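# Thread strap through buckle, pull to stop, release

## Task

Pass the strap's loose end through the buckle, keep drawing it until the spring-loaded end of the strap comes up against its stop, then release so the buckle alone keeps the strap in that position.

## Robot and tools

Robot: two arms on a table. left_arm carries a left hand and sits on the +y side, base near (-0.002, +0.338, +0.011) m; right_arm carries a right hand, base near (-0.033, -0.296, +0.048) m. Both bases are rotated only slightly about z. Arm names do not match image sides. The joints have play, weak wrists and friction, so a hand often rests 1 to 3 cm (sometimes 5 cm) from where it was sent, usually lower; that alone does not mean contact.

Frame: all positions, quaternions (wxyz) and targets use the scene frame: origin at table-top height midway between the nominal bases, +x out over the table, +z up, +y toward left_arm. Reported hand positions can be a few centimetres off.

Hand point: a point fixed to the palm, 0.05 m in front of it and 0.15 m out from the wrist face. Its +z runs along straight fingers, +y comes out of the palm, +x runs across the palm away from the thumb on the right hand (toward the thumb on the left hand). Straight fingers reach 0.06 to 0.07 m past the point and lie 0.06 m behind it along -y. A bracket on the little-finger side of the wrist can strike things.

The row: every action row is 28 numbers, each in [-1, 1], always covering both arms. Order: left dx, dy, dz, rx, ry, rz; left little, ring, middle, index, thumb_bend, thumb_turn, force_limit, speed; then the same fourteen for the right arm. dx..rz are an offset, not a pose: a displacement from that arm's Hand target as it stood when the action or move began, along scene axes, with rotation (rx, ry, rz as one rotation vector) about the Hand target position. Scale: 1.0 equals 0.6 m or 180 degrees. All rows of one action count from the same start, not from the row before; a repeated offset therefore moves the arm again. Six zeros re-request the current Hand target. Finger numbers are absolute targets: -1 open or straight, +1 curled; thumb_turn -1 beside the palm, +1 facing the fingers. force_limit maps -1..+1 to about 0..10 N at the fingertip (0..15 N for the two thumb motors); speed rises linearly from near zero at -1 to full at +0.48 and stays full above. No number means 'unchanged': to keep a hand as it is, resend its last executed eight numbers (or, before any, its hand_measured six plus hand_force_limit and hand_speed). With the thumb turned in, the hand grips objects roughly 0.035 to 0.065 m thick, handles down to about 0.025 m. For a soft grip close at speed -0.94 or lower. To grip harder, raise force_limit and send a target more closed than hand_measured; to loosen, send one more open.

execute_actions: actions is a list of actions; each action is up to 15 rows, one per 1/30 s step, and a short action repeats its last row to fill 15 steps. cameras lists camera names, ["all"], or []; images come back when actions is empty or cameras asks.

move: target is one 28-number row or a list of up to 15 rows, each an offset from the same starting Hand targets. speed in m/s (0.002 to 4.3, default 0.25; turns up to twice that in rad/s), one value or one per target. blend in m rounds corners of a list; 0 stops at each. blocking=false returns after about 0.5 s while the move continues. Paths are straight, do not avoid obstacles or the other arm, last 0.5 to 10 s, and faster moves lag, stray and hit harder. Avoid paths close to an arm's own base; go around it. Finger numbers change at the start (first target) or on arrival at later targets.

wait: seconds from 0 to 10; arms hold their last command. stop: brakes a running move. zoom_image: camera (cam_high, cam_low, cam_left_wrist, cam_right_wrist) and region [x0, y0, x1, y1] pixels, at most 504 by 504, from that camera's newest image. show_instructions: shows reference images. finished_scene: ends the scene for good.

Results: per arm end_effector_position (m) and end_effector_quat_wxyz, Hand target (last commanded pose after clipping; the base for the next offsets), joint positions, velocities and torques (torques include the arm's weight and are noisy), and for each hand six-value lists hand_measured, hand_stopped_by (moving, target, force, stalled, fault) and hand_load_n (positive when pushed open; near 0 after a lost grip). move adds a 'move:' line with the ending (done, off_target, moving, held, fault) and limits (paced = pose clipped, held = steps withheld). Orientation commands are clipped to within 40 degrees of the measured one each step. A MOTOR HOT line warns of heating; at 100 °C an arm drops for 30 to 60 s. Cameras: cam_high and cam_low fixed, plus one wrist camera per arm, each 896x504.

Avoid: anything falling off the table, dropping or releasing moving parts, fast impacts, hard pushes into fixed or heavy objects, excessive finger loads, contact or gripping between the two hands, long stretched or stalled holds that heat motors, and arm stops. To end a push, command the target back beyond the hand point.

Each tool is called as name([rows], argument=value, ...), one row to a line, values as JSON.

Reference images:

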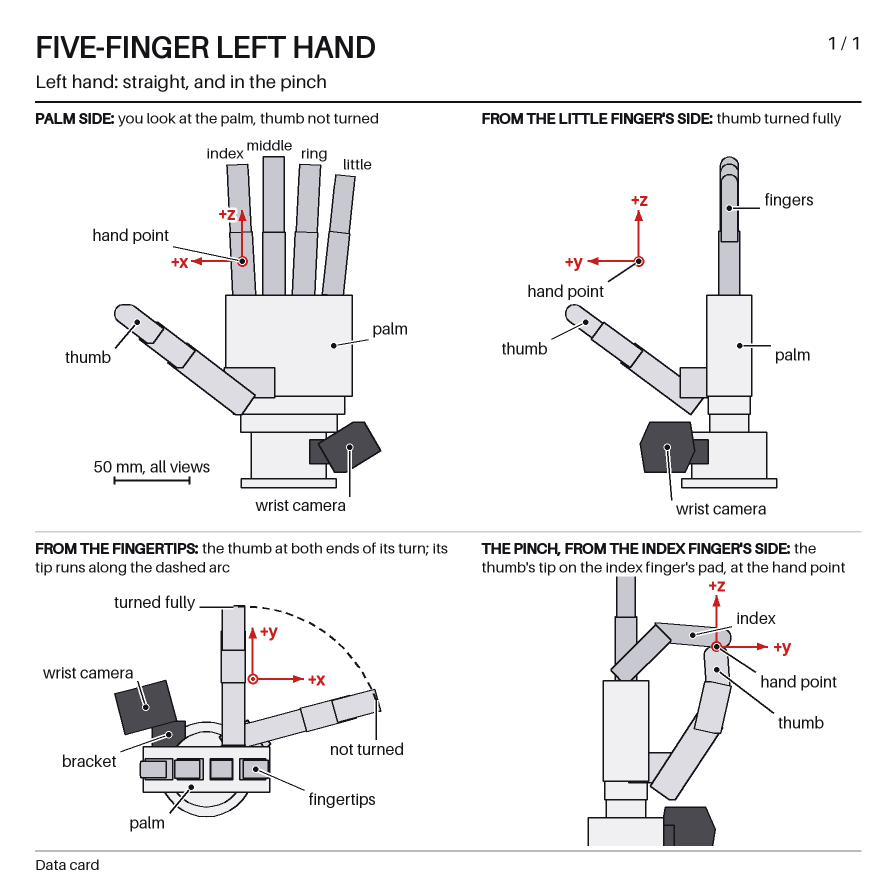

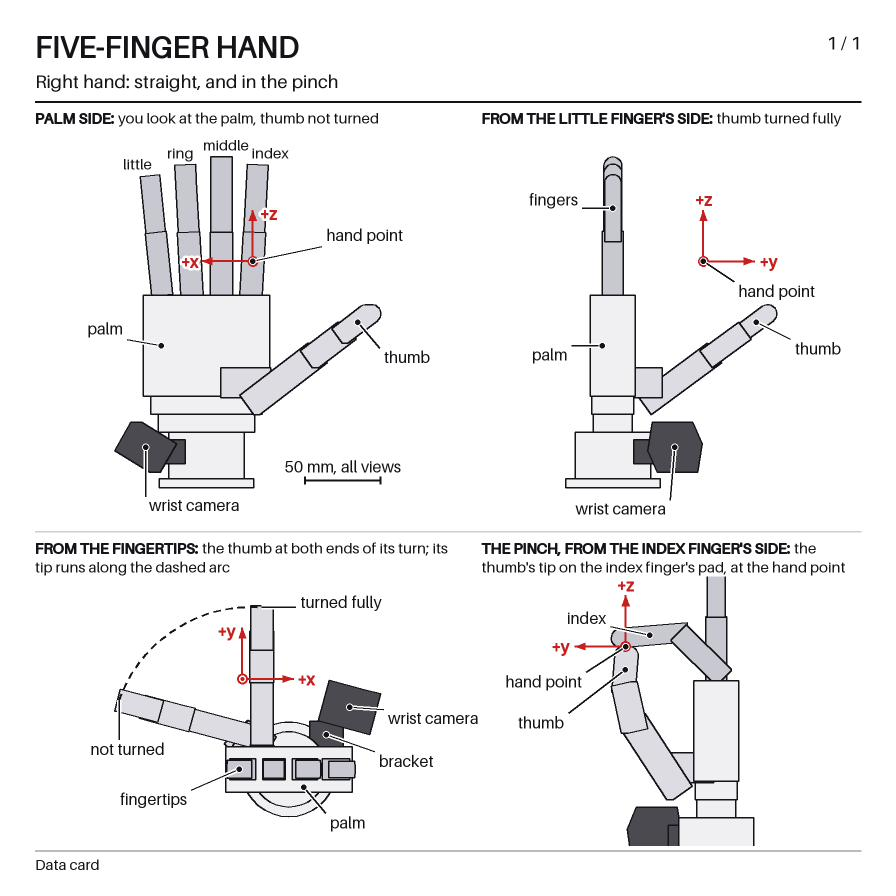

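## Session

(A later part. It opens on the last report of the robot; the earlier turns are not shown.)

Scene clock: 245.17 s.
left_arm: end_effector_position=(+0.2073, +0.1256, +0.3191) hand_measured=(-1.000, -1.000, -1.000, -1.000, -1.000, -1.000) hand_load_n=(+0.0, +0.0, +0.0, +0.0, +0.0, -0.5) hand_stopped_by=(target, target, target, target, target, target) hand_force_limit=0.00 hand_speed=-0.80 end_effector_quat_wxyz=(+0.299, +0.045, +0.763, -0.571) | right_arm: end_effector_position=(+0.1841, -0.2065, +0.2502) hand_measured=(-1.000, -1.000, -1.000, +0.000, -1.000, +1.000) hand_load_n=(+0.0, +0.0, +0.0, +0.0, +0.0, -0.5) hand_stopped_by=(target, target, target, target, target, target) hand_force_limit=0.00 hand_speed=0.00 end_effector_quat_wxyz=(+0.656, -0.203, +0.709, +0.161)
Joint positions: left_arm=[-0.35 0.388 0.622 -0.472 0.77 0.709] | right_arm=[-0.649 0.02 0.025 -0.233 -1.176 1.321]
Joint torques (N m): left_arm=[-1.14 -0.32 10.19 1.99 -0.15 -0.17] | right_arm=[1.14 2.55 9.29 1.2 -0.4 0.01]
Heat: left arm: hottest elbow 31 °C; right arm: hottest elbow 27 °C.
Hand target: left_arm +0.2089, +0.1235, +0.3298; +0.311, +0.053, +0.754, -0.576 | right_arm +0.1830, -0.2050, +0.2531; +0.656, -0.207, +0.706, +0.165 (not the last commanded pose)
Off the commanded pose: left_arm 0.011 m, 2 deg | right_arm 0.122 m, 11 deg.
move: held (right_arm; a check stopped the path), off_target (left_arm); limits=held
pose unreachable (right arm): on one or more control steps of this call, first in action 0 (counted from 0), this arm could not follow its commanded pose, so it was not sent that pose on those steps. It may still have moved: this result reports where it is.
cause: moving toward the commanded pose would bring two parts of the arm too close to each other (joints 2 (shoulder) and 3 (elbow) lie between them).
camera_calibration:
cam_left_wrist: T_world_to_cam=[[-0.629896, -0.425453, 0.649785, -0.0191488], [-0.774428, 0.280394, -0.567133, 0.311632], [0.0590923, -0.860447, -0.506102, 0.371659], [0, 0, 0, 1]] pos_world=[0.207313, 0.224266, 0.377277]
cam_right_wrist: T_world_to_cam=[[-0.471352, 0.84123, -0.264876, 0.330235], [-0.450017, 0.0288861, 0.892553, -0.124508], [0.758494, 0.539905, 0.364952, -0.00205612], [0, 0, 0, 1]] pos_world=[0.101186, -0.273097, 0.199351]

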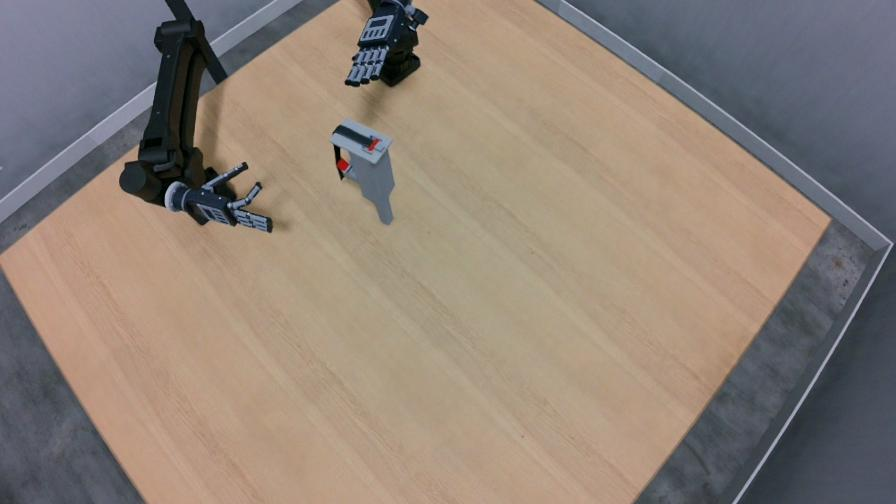

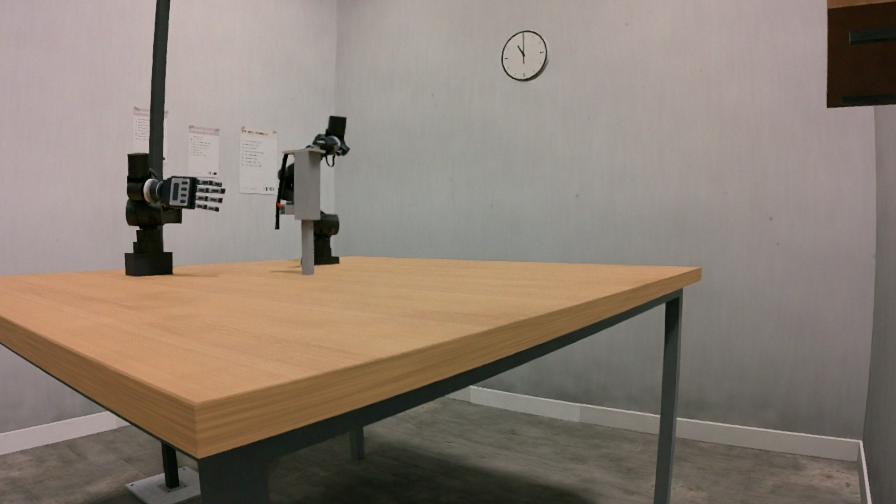

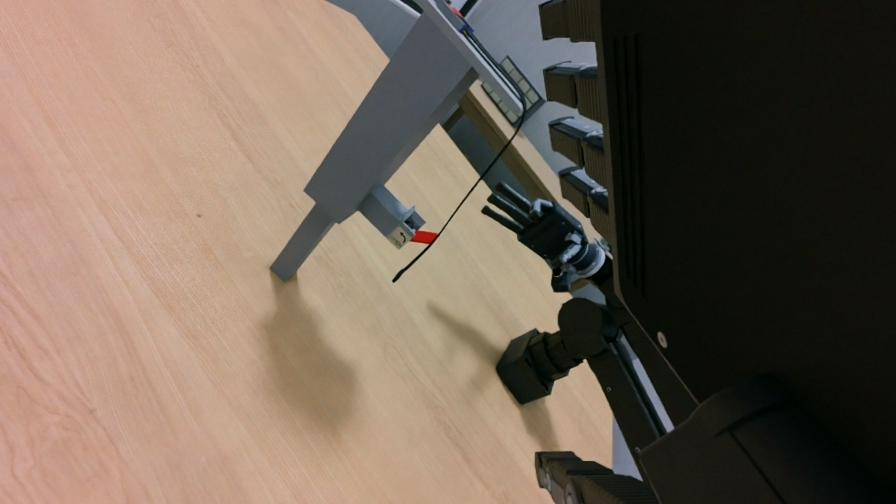

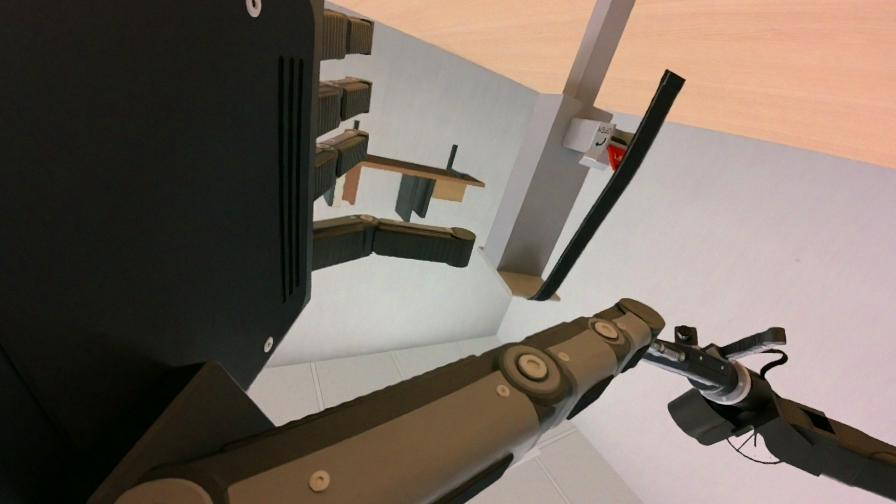

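move(target=[0,0,0,0,0,0,-1,-1,-1,-1,-1,-1,0,-0.8,0.1,0.1,0,0,0,0,-1,-1,-1,0,-1,1,0,0], cameras=["cam_right_wrist","cam_left_wrist"], speed=0.15)

Scene clock: 250.77 s.
left_arm: end_effector_position=(+0.2073, +0.1256, +0.3191) hand_measured=(-1.000, -1.000, -1.000, -1.000, -1.000, -1.000) hand_load_n=(+0.0, +0.0, +0.0, +0.0, +0.0, +0.0) hand_stopped_by=(target, target, target, target, target, target) hand_force_limit=0.00 hand_speed=-0.80 end_effector_quat_wxyz=(+0.299, +0.045, +0.763, -0.571) | right_arm: end_effector_position=(+0.2407, -0.1474, +0.2425) hand_measured=(-1.000, -1.000, -1.000, +0.000, -1.000, +1.000) hand_load_n=(+0.0, +0.0, +0.0, +0.0, -0.5, -0.5) hand_stopped_by=(target, target, target, target, target, target) hand_force_limit=0.00 hand_speed=0.00 end_effector_quat_wxyz=(+0.649, -0.210, +0.714, +0.157)
Joint positions: left_arm=[-0.35 0.388 0.622 -0.472 0.77 0.709] | right_arm=[-0.001 0.487 0.025 0.336 -0.536 1.458]
Joint torques (N m): left_arm=[-1.26 -0.26 10.19 1.96 -0.14 -0.17] | right_arm=[2.32 1.44 9.37 2.55 0.06 0.19]
Heat: left arm: hottest elbow 31 °C; right arm: hottest elbow 27 °C.
Hand target: left_arm +0.2089, +0.1235, +0.3298; +0.311, +0.053, +0.754, -0.576 | right_arm +0.2430, -0.1450, +0.2531; +0.656, -0.207, +0.706, +0.165
Off the commanded pose: left_arm 0.011 m, 2 deg | right_arm 0.011 m, 2 deg.
move: off_target (left_arm, right_arm)
camera_calibration:
cam_left_wrist: T_world_to_cam=[[-0.629896, -0.425453, 0.649785, -0.0191488], [-0.774428, 0.280394, -0.567133, 0.311632], [0.0590923, -0.860447, -0.506102, 0.371659], [0, 0, 0, 1]] pos_world=[0.207313, 0.224266, 0.377277]
cam_right_wrist: T_world_to_cam=[[-0.477268, 0.834593, -0.275083, 0.308128], [-0.4387, 0.044946, 0.897509, -0.0954814], [0.761418, 0.549031, 0.344685, -0.06855], [0, 0, 0, 1]] pos_world=[0.157367, -0.215234, 0.194084]
Images, in order (width x height): cam_left_wrist 896x504, cam_right_wrist 896x504.

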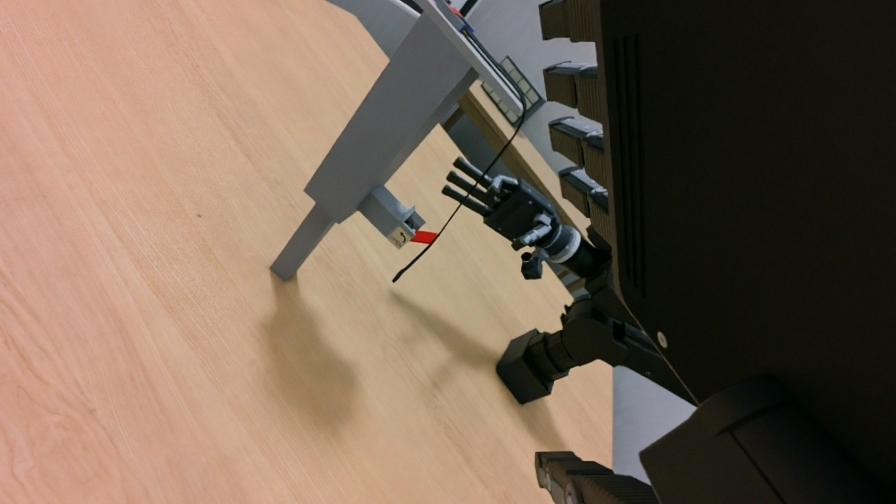

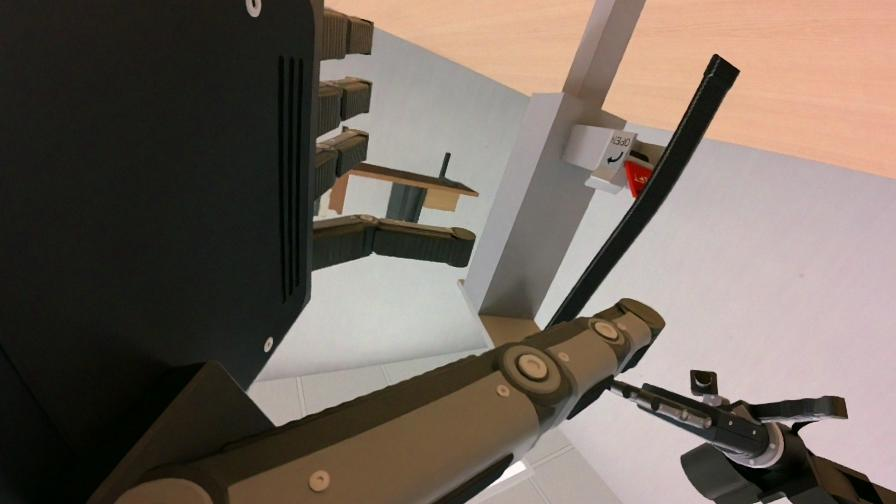

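move(target=[0,0,0,0,0,0,-1,-1,-1,-1,-1,-1,0,-0.8,0.03,0.045,-0.135,0.0226,-0.0194,-0.0583,-1,-1,-1,0,-1,1,0,0], cameras=["all"], speed=0.15)

Scene clock: 260.73 s.
left_arm: end_effector_position=(+0.2073, +0.1256, +0.3191) hand_measured=(-1.000, -1.000, -1.000, -1.000, -1.000, -1.000) hand_load_n=(+0.0, +0.0, +0.0, +0.0, +0.0, +0.0) hand_stopped_by=(target, target, target, target, target, target) hand_force_limit=0.00 hand_speed=-0.80 end_effector_quat_wxyz=(+0.299, +0.045, +0.763, -0.571) | right_arm: end_effector_position=(+0.2430, -0.1491, +0.2437) hand_measured=(-1.000, -1.000, -1.000, +0.000, -1.000, +1.000) hand_load_n=(+0.0, +0.0, +0.0, +0.0, +0.0, -0.5) hand_stopped_by=(target, target, target, target, target, target) hand_force_limit=0.00 hand_speed=0.00 end_effector_quat_wxyz=(+0.653, -0.206, +0.713, +0.151)
Joint positions: left_arm=[-0.35 0.388 0.622 -0.472 0.77 0.709] | right_arm=[0 0.491 0.025 0.348 -0.521 1.458]
Joint torques (N m): left_arm=[-1.26 -0.38 10.19 1.99 -0.15 -0.17] | right_arm=[0.67 0.38 8.88 1.33 -0.36 0.01]
Heat: left arm: hottest elbow 31 °C; right arm: hottest elbow 28 °C.
Hand target: left_arm +0.2089, +0.1235, +0.3298; +0.311, +0.053, +0.754, -0.576 | right_arm +0.2429, -0.1484, +0.2463; +0.653, -0.207, +0.712, +0.155 (not the last commanded pose)
Off the commanded pose: left_arm 0.011 m, 2 deg | right_arm 0.080 m, 11 deg.
move: held (right_arm; a check stopped the path), off_target (left_arm); limits=held
pose unreachable (right arm): on one or more control steps of this call, first in action 0 (counted from 0), this arm could not follow its commanded pose, so it was not sent that pose on those steps. It may still have moved: this result reports where it is.
cause: moving toward the commanded pose would bring two parts of the arm too close to each other (joints 2 (shoulder) and 3 (elbow) lie between them).
camera_calibration:
cam_left_wrist: T_world_to_cam=[[-0.629896, -0.425453, 0.649785, -0.0191488], [-0.774428, 0.280394, -0.567133, 0.311632], [0.0590923, -0.860447, -0.506102, 0.371659], [0, 0, 0, 1]] pos_world=[0.207313, 0.224266, 0.377277]
cam_right_wrist: T_world_to_cam=[[-0.463725, 0.840469, -0.280307, 0.309877], [-0.444845, 0.0527372, 0.894054, -0.0919445], [0.766207, 0.539288, 0.349422, -0.0735756], [0, 0, 0, 1]] pos_world=[0.159171, -0.215915, 0.194773]

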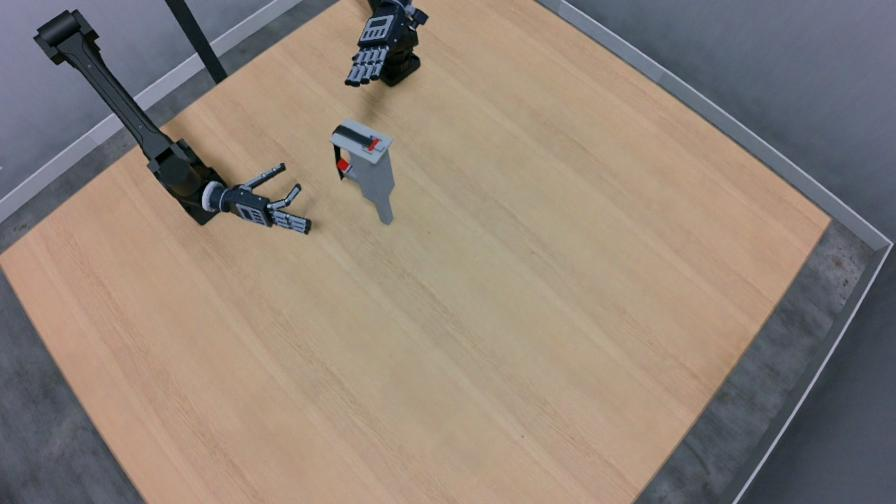

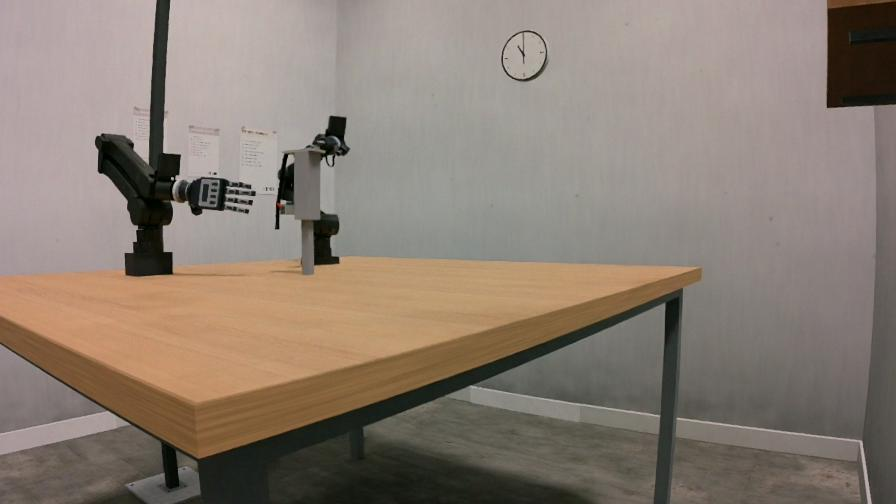

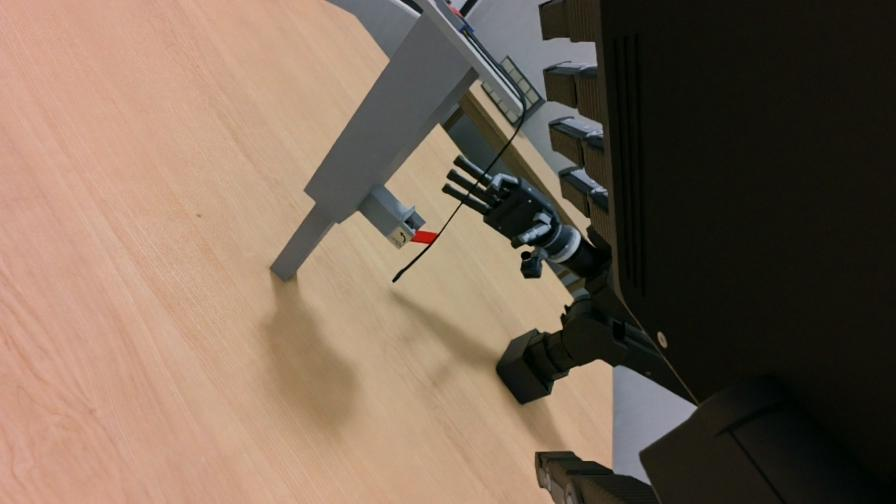

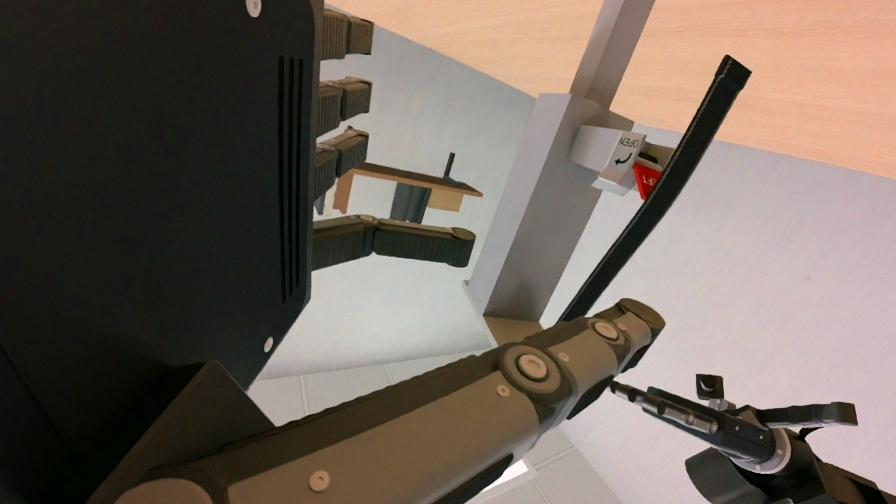

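move([
  [0,0,0,0,0,0,-1,-1,-1,-1,-1,-1,0,-0.8,-0.013,0.064,-0.01,0.0254,-0.025,-0.1205,-1,-1,-1,0,-1,1,0,0],
  [0,0,0,0,0,0,-1,-1,-1,-1,-1,-1,0,-0.8,-0.013,0.064,-0.13,0.0254,-0.025,-0.1205,-1,-1,-1,0,-1,1,0,0],
], cameras=["all"], speed=0.15)

Scene clock: 271.63 s.
left_arm: end_effector_position=(+0.2073, +0.1256, +0.3191) hand_measured=(-1.000, -1.000, -1.000, -1.000, -1.000, -1.000) hand_load_n=(+0.0, +0.0, +0.0, +0.0, +0.0, +0.0) hand_stopped_by=(target, target, target, target, target, target) hand_force_limit=0.00 hand_speed=-0.80 end_effector_quat_wxyz=(+0.299, +0.045, +0.763, -0.571) | right_arm: end_effector_position=(+0.2458, -0.1501, +0.2468) hand_measured=(-1.000, -1.000, -1.000, +0.000, -1.000, +1.000) hand_load_n=(+0.0, +0.0, +0.0, +0.0, +0.0, -0.5) hand_stopped_by=(target, target, target, target, target, target) hand_force_limit=0.00 hand_speed=0.00 end_effector_quat_wxyz=(+0.660, -0.200, +0.711, +0.139)
Joint positions: left_arm=[-0.35 0.388 0.622 -0.472 0.77 0.709] | right_arm=[0.02 0.476 0.025 0.348 -0.475 1.458]
Joint torques (N m): left_arm=[-1.14 -0.26 10.22 1.98 -0.14 -0.17] | right_arm=[0.26 1.38 8.9 1.58 -0.32 0.01]
Heat: left arm: hottest elbow 31 °C; right arm: hottest elbow 28 °C.
Hand target: left_arm +0.2089, +0.1235, +0.3298; +0.311, +0.053, +0.754, -0.576 | right_arm +0.2477, -0.1513, +0.2474; +0.658, -0.198, +0.713, +0.142 (not the last commanded pose)
Off the commanded pose: left_arm 0.011 m, 2 deg | right_arm 0.089 m, 21 deg.
move: held (right_arm; a check stopped the path), off_target (left_arm); path passed 0 of 2 targets; limits=held
pose unreachable (right arm): on one or more control steps of this call, first in action 0 (counted from 0), this arm could not follow its commanded pose, so it was not sent that pose on those steps. It may still have moved: this result reports where it is.
cause: moving toward the commanded pose would bring two parts of the arm too close to each other (joints 2 (shoulder) and 3 (elbow) lie between them).
camera_calibration:
cam_left_wrist: T_world_to_cam=[[-0.629896, -0.425453, 0.649785, -0.0191488], [-0.774428, 0.280394, -0.567133, 0.311632], [0.0590923, -0.860447, -0.506102, 0.371659], [0, 0, 0, 1]] pos_world=[0.207313, 0.224266, 0.377277]
cam_right_wrist: T_world_to_cam=[[-0.437464, 0.850628, -0.291645, 0.310732], [-0.45689, 0.0690881, 0.886836, -0.0862604], [0.774517, 0.521209, 0.35842, -0.0832233], [0, 0, 0, 1]] pos_world=[0.16098, -0.214981, 0.196951]

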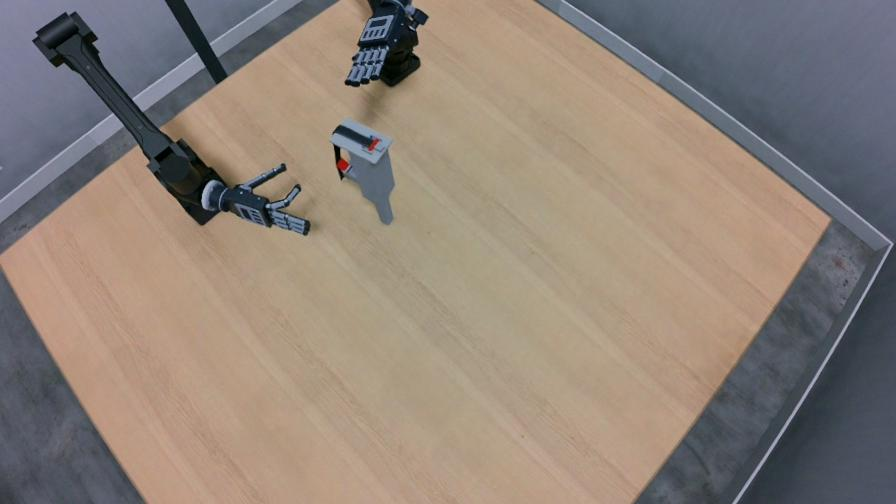

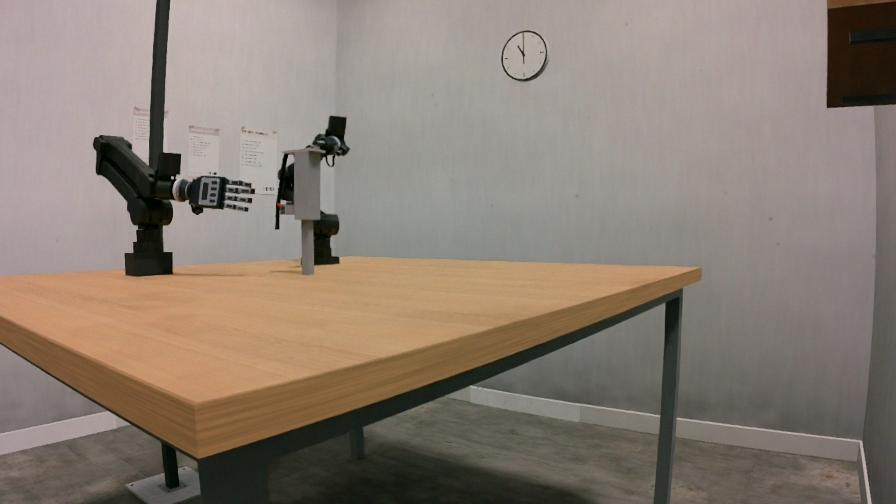

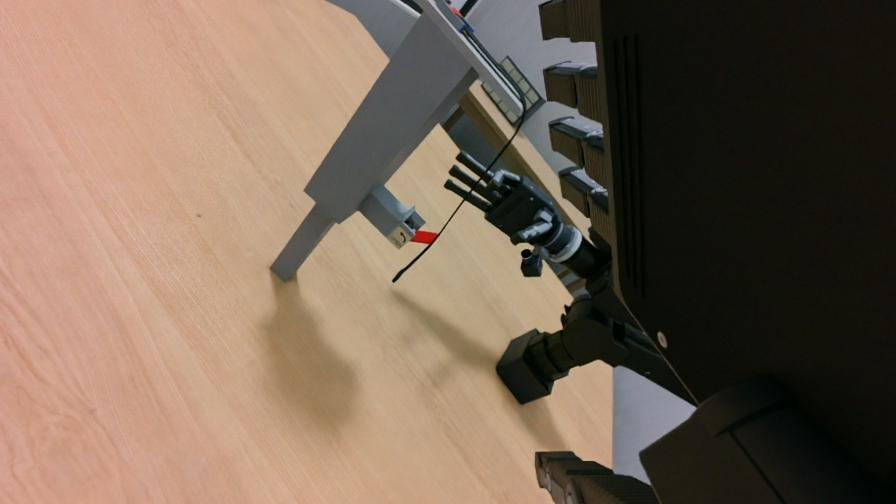

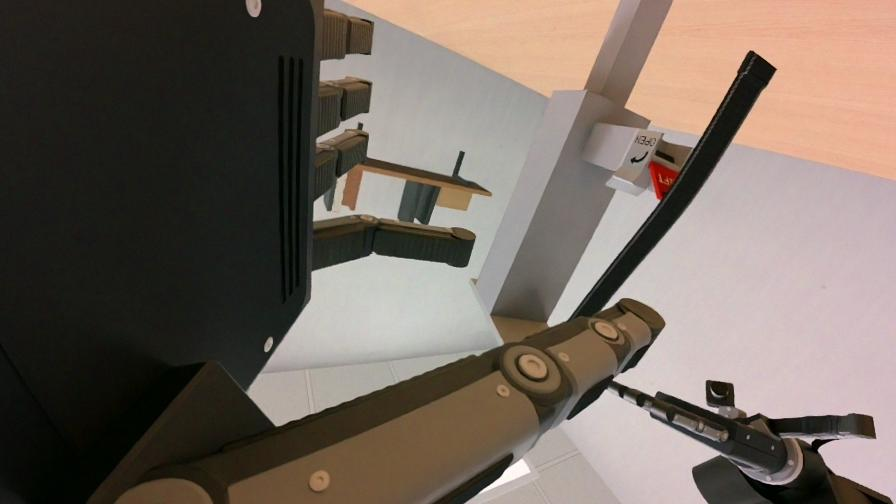

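move(target=[0,0,0,0,0,0,-1,-1,-1,-1,-1,-1,0,-0.8,0.004,0.085,0.088,0.03,-0.0188,-0.0158,-1,-1,-1,0,-1,1,0,0], cameras=["all"], speed=0.08)

Scene clock: 309.30 s.
left_arm: end_effector_position=(+0.2073, +0.1256, +0.3191) hand_measured=(-1.000, -1.000, -1.000, -1.000, -1.000, -1.000) hand_load_n=(+0.0, +0.0, +0.0, +0.0, +0.0, +0.0) hand_stopped_by=(target, target, target, target, target, target) hand_force_limit=0.00 hand_speed=-0.80 end_effector_quat_wxyz=(+0.299, +0.045, +0.763, -0.571) | right_arm: end_effector_position=(+0.2396, -0.1064, +0.2596) hand_measured=(-1.000, -1.000, -1.000, +0.000, -1.000, +1.000) hand_load_n=(+0.0, -0.5, +0.0, +0.0, +0.0, -0.5) hand_stopped_by=(target, target, target, target, target, target) hand_force_limit=0.00 hand_speed=0.00 end_effector_quat_wxyz=(+0.670, -0.165, +0.710, +0.141)
Joint positions: left_arm=[-0.35 0.388 0.622 -0.472 0.77 0.709] | right_arm=[0.423 0.436 0.025 0.348 -0.028 1.548]
Joint torques (N m): left_arm=[-1.26 -0.32 10.21 1.98 -0.14 -0.17] | right_arm=[2.26 0.97 13.44 1.85 0.17 0.18]
Heat: left arm: hottest elbow 31 °C; right arm: hottest elbow 28 °C.
Hand target: left_arm +0.2089, +0.1235, +0.3298; +0.311, +0.053, +0.754, -0.576 | right_arm +0.2501, -0.1003, +0.3002; +0.690, -0.153, +0.691, +0.153
Off the commanded pose: left_arm 0.011 m, 2 deg | right_arm 0.042 m, 4 deg.
move: off_target (left_arm, right_arm)
camera_calibration:
cam_left_wrist: T_world_to_cam=[[-0.629896, -0.425453, 0.649785, -0.0191488], [-0.774428, 0.280394, -0.567133, 0.311632], [0.0590923, -0.860447, -0.506102, 0.371659], [0, 0, 0, 1]] pos_world=[0.207313, 0.224266, 0.377277]
cam_right_wrist: T_world_to_cam=[[-0.393823, 0.885098, -0.248, 0.256477], [-0.459154, 0.0443039, 0.887251, -0.105593], [0.796292, 0.463291, 0.388948, -0.125008], [0, 0, 0, 1]] pos_world=[0.152066, -0.164414, 0.205916]

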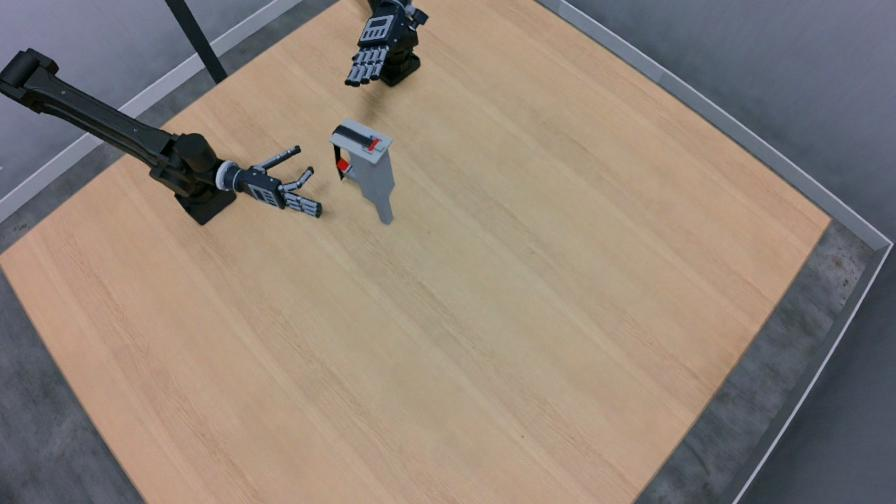

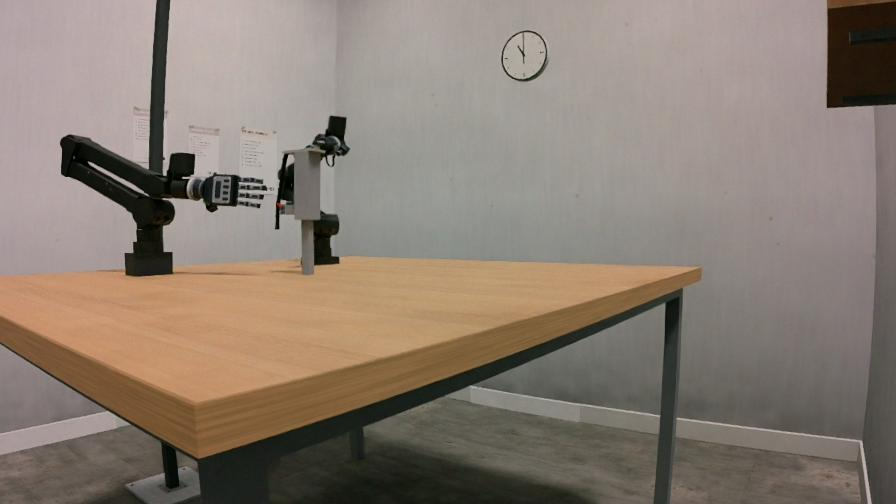

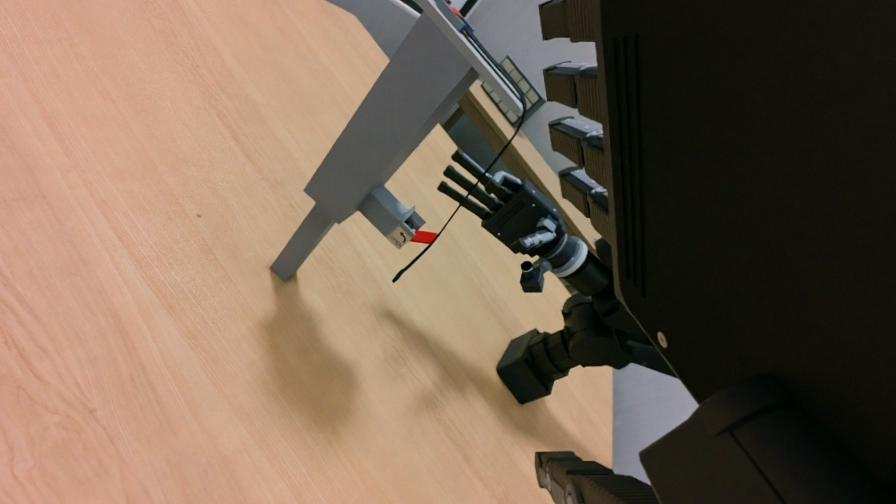

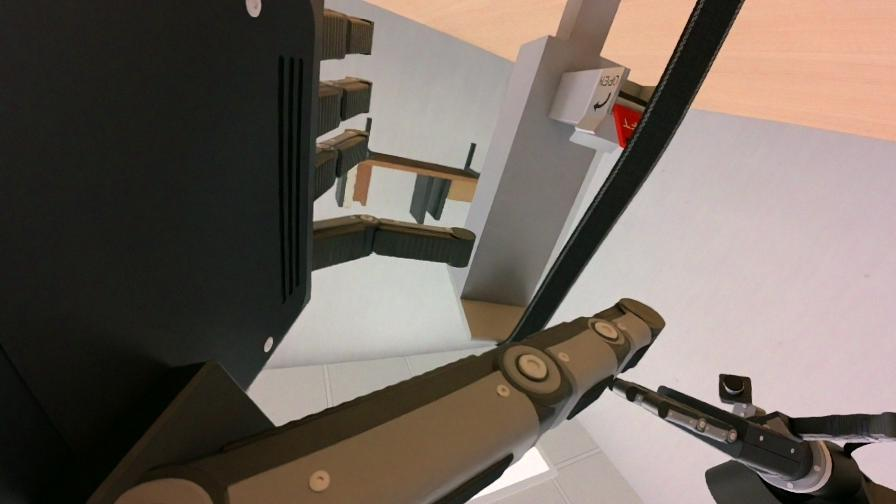

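move([
  [0,0,0,0,0,0,-1,-1,-1,-1,-1,-1,0,-0.8,0.05,-0.2,0.0,-0.136,0.102,0.171,-1,-1,-1,0,-1,1,0,0],
  [0,0,0,0,0,0,-1,-1,-1,-1,-1,-1,0,-0.8,0.0,-0.30,0.0,-0.2717,0.2042,0.3428,-1,-1,-1,0,-1,1,0,0],
], cameras=["all"], speed=0.15, blend=0.03)

Scene clock: 350.57 s.
left_arm: end_effector_position=(+0.2073, +0.1256, +0.3191) hand_measured=(-1.000, -1.000, -1.000, -1.000, -1.000, -1.000) hand_load_n=(+0.0, +0.0, +0.0, +0.0, +0.0, +0.0) hand_stopped_by=(target, target, target, target, target, target) hand_force_limit=0.00 hand_speed=-0.80 end_effector_quat_wxyz=(+0.299, +0.045, +0.763, -0.571) | right_arm: end_effector_position=(+0.2386, -0.2770, +0.2847) hand_measured=(-1.000, -1.000, -1.000, +0.000, -1.000, +1.000) hand_load_n=(+0.0, +0.0, +0.0, +0.0, +0.0, +0.0) hand_stopped_by=(target, target, target, target, target, target) hand_force_limit=0.00 hand_speed=0.00 end_effector_quat_wxyz=(-0.167, +0.657, -0.700, -0.225)
Joint positions: left_arm=[-0.35 0.388 0.622 -0.472 0.77 0.709] | right_arm=[-0.304 1.341 1.171 -1.663 -0.51 -0.323]
Joint torques (N m): left_arm=[-1.32 -0.38 10.18 1.99 -0.14 -0.17] | right_arm=[2.2 -6.95 11.69 -1.1 -0.24 -0.17]
Heat: left arm: hottest elbow 31 °C; right arm: hottest elbow 30 °C.
Hand target: left_arm +0.2089, +0.1235, +0.3298; +0.311, +0.053, +0.754, -0.576 | right_arm +0.2501, -0.2803, +0.3002; -0.166, +0.671, -0.687, -0.225
Off the commanded pose: left_arm 0.011 m, 2 deg | right_arm 0.020 m, 2 deg.
joint sent to its limit (right arm) — joint 4 (wrist pitch), lower limit. The joint targets are off in position, not in orientation.
move: off_target (left_arm, right_arm)
camera_calibration:
cam_left_wrist: T_world_to_cam=[[-0.629896, -0.425453, 0.649785, -0.0191488], [-0.774428, 0.280394, -0.567133, 0.311632], [0.0590923, -0.860447, -0.506102, 0.371659], [0, 0, 0, 1]] pos_world=[0.207313, 0.224266, 0.377277]
cam_right_wrist: T_world_to_cam=[[-0.988988, -0.137925, -0.0536638, 0.216519], [-0.115935, 0.496627, 0.860186, -0.0696312], [-0.0919899, 0.856935, -0.507149, 0.521112], [0, 0, 0, 1]] pos_world=[0.253999, -0.382115, 0.335796]

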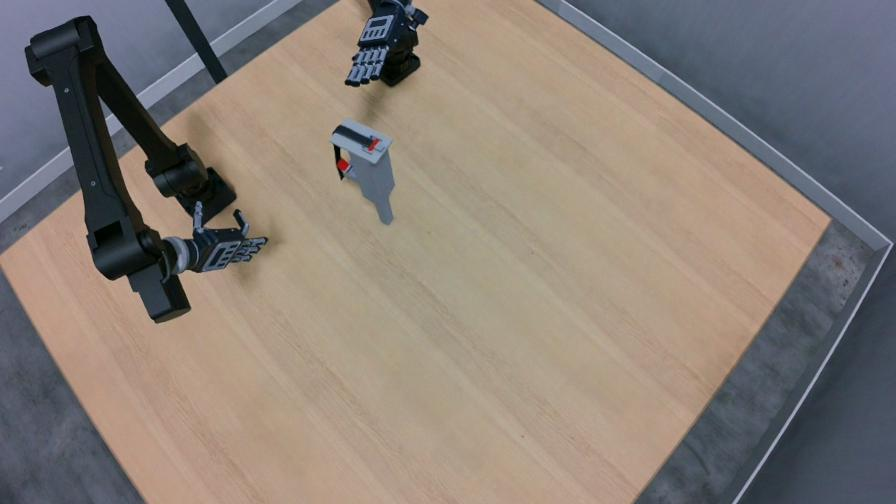

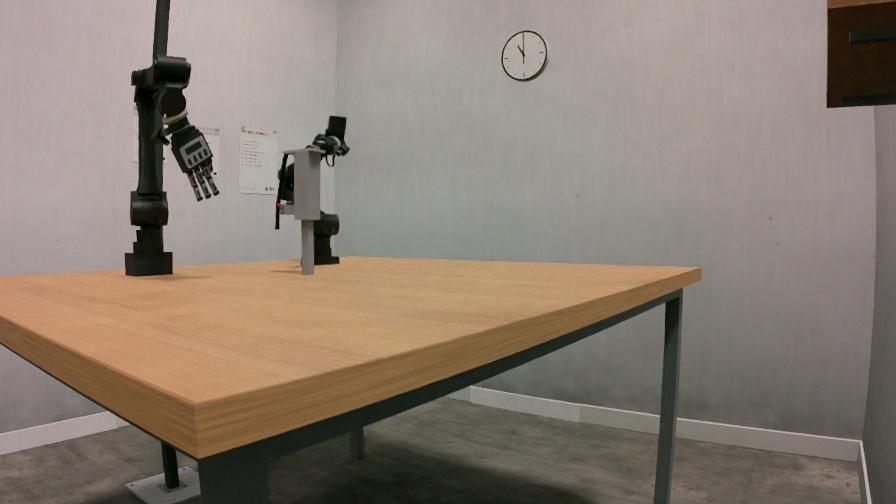

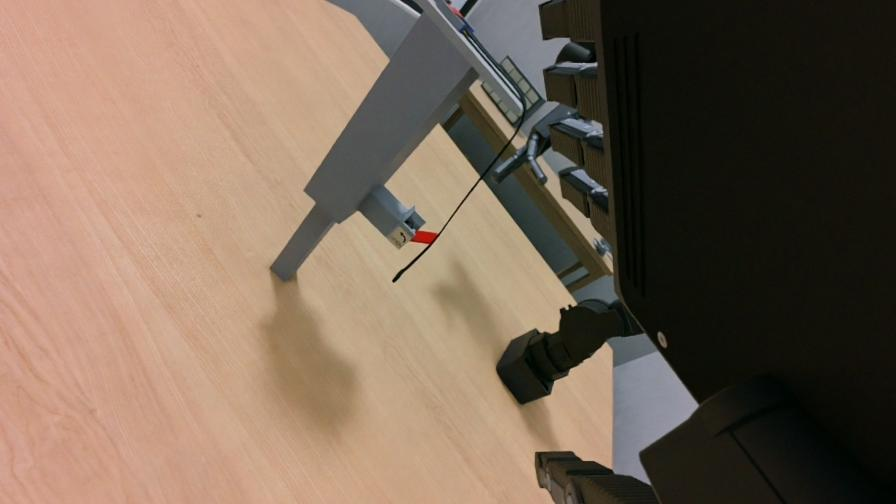

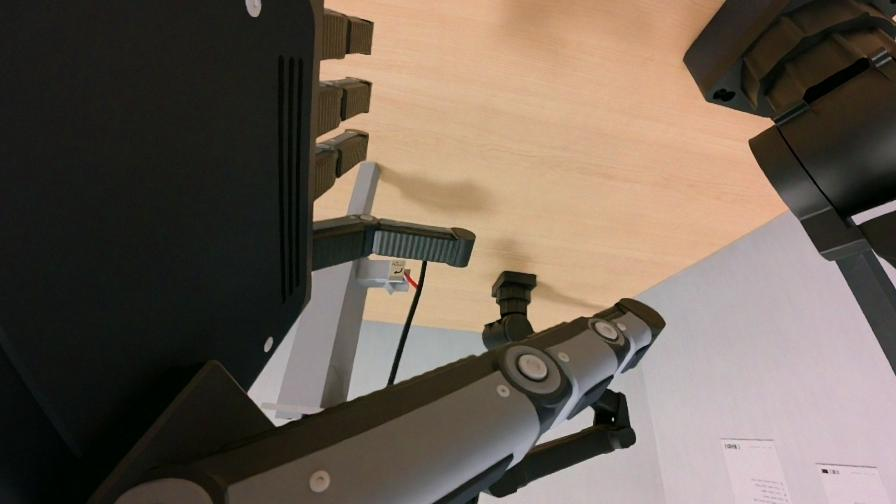

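move([
  [-0.0815,-0.1725,-0.083,0.148,-0.287,0.082,-1,-1,-1,-1,-1,1,0,0,0,-0.02,0.0,0,0,0,-1,-1,-1,-1,-1,-1,0,0],
  [-0.048,-0.306,-0.233,0.2221,-0.2447,0.2337,-1,-1,-1,-1,-1,1,0,0,0,-0.02,0.0,0,0,0,-1,-1,-1,-1,-1,-1,0,0],
], cameras=["all"], speed=0.12, blend=0.02)

Scene clock: 378.93 s.
left_arm: end_effector_position=(+0.1794, -0.0459, +0.1740) hand_measured=(-1.000, -1.000, -1.000, -1.000, -1.000, +1.000) hand_load_n=(+0.0, +0.0, +0.0, +0.0, +0.0, +0.5) hand_stopped_by=(target, target, target, target, target, target) hand_force_limit=0.00 hand_speed=0.00 end_effector_quat_wxyz=(+0.697, +0.116, +0.704, -0.077) | right_arm: end_effector_position=(+0.2372, -0.2807, +0.2832) hand_measured=(-1.000, -1.000, -1.000, -1.000, -1.000, -1.000) hand_load_n=(+0.0, +0.0, +0.0, +0.0, -0.5, -0.5) hand_stopped_by=(target, target, target, target, target, target) hand_force_limit=0.00 hand_speed=0.00 end_effector_quat_wxyz=(-0.167, +0.665, -0.693, -0.221)
Joint positions: left_arm=[-1.613 1.577 0.638 0.86 -1.35 1.547] | right_arm=[-0.308 1.341 1.171 -1.663 -0.502 -0.349]
Joint torques (N m): left_arm=[0.15 -8.64 9.73 1.5 -0.42 0.04] | right_arm=[-0.03 -7 11.99 -1.09 -0.26 -0.19]
Heat: left arm: hottest elbow 31 °C; right arm: hottest elbow 33 °C.
Hand target: left_arm +0.1801, -0.0601, +0.1900; +0.701, +0.092, +0.701, -0.092 | right_arm +0.2501, -0.2923, +0.3002; -0.166, +0.671, -0.687, -0.225
Off the commanded pose: left_arm 0.021 m, 3 deg | right_arm 0.024 m, 1 deg.
joint sent to its limit (right arm) — joint 4 (wrist pitch), lower limit. The joint targets are off in position and orientation.
move: off_target (left_arm, right_arm)
camera_calibration:
cam_left_wrist: T_world_to_cam=[[-0.24317, -0.904097, -0.351393, 0.0674535], [-0.384688, 0.422448, -0.820703, 0.236593], [0.89044, -0.064394, -0.450522, 0.0300431], [0, 0, 0, 1]] pos_world=[0.0806654, -0.0370291, 0.23141]
cam_right_wrist: T_world_to_cam=[[-0.985436, -0.157462, -0.0642056, 0.211213], [-0.135485, 0.498845, 0.856036, -0.0603278], [-0.102765, 0.852267, -0.512913, 0.526212], [0, 0, 0, 1]] pos_world=[0.254039, -0.385121, 0.335105]

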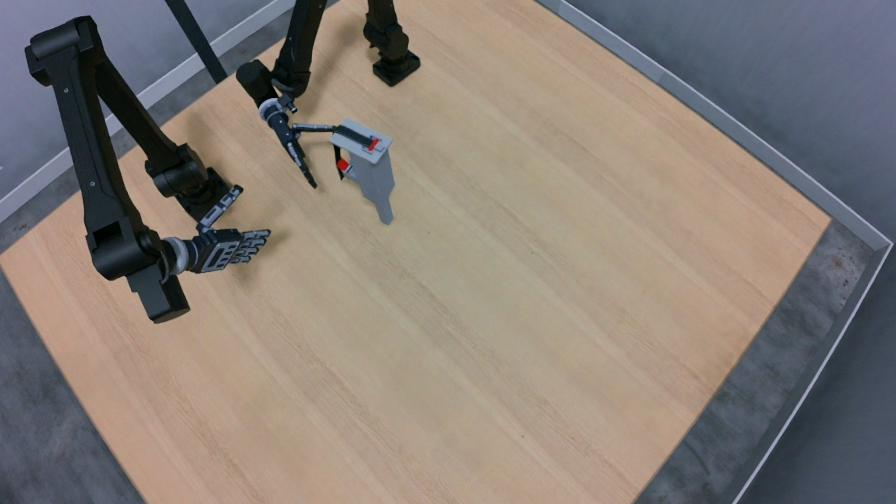

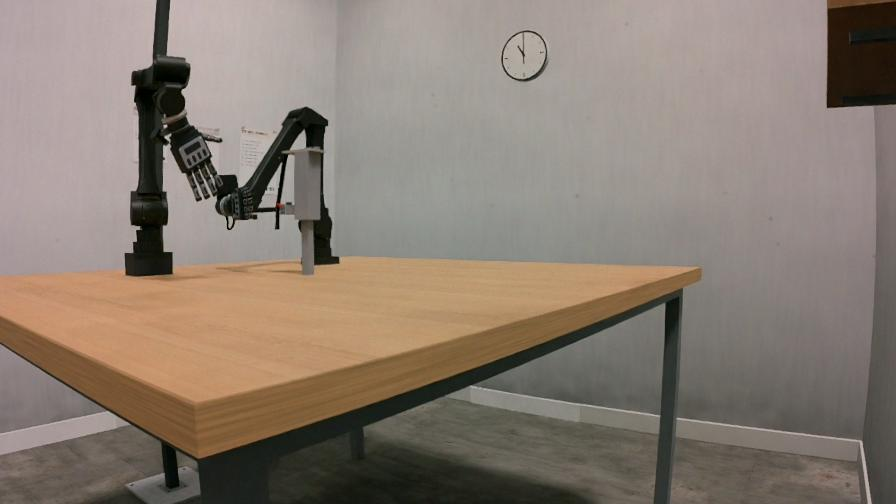

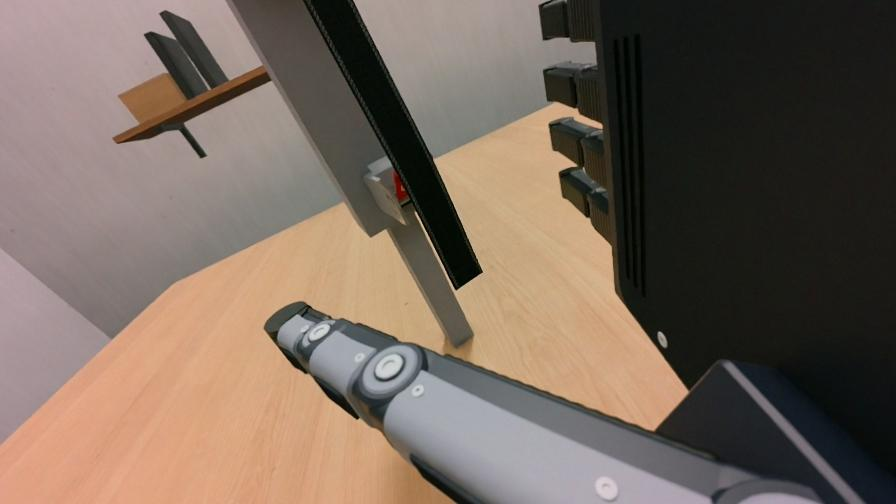

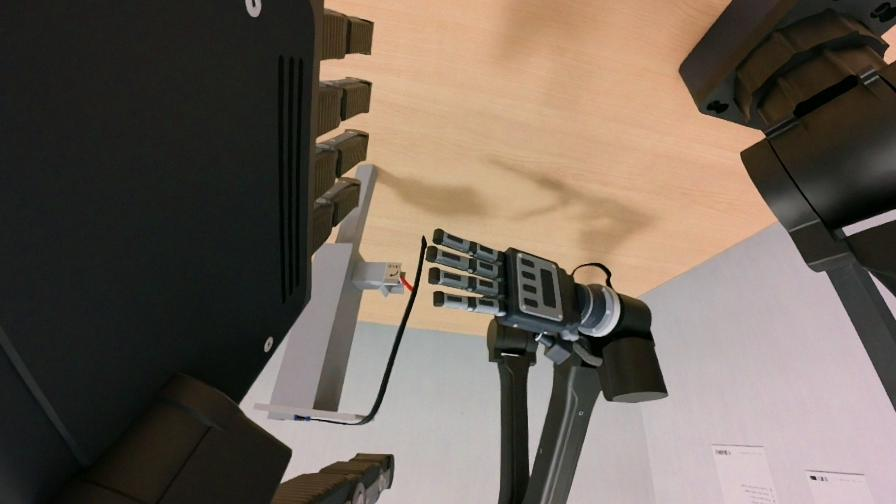

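zoom_image(camera="cam_left_wrist", region=[330, 100, 510, 300])

zoom_image(camera="cam_right_wrist", region=[340, 220, 520, 330])

Scaled by 2.520.

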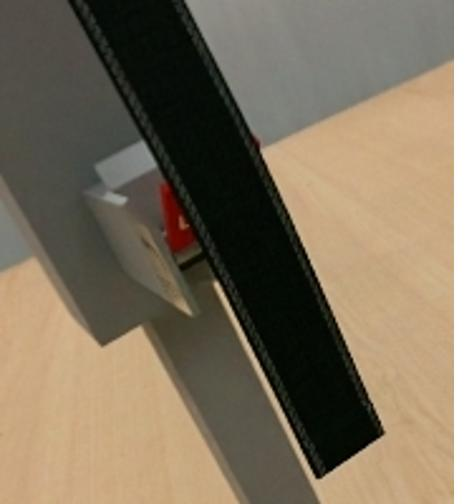

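Scaled by 2.800.

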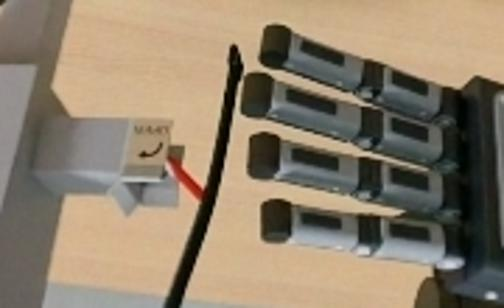

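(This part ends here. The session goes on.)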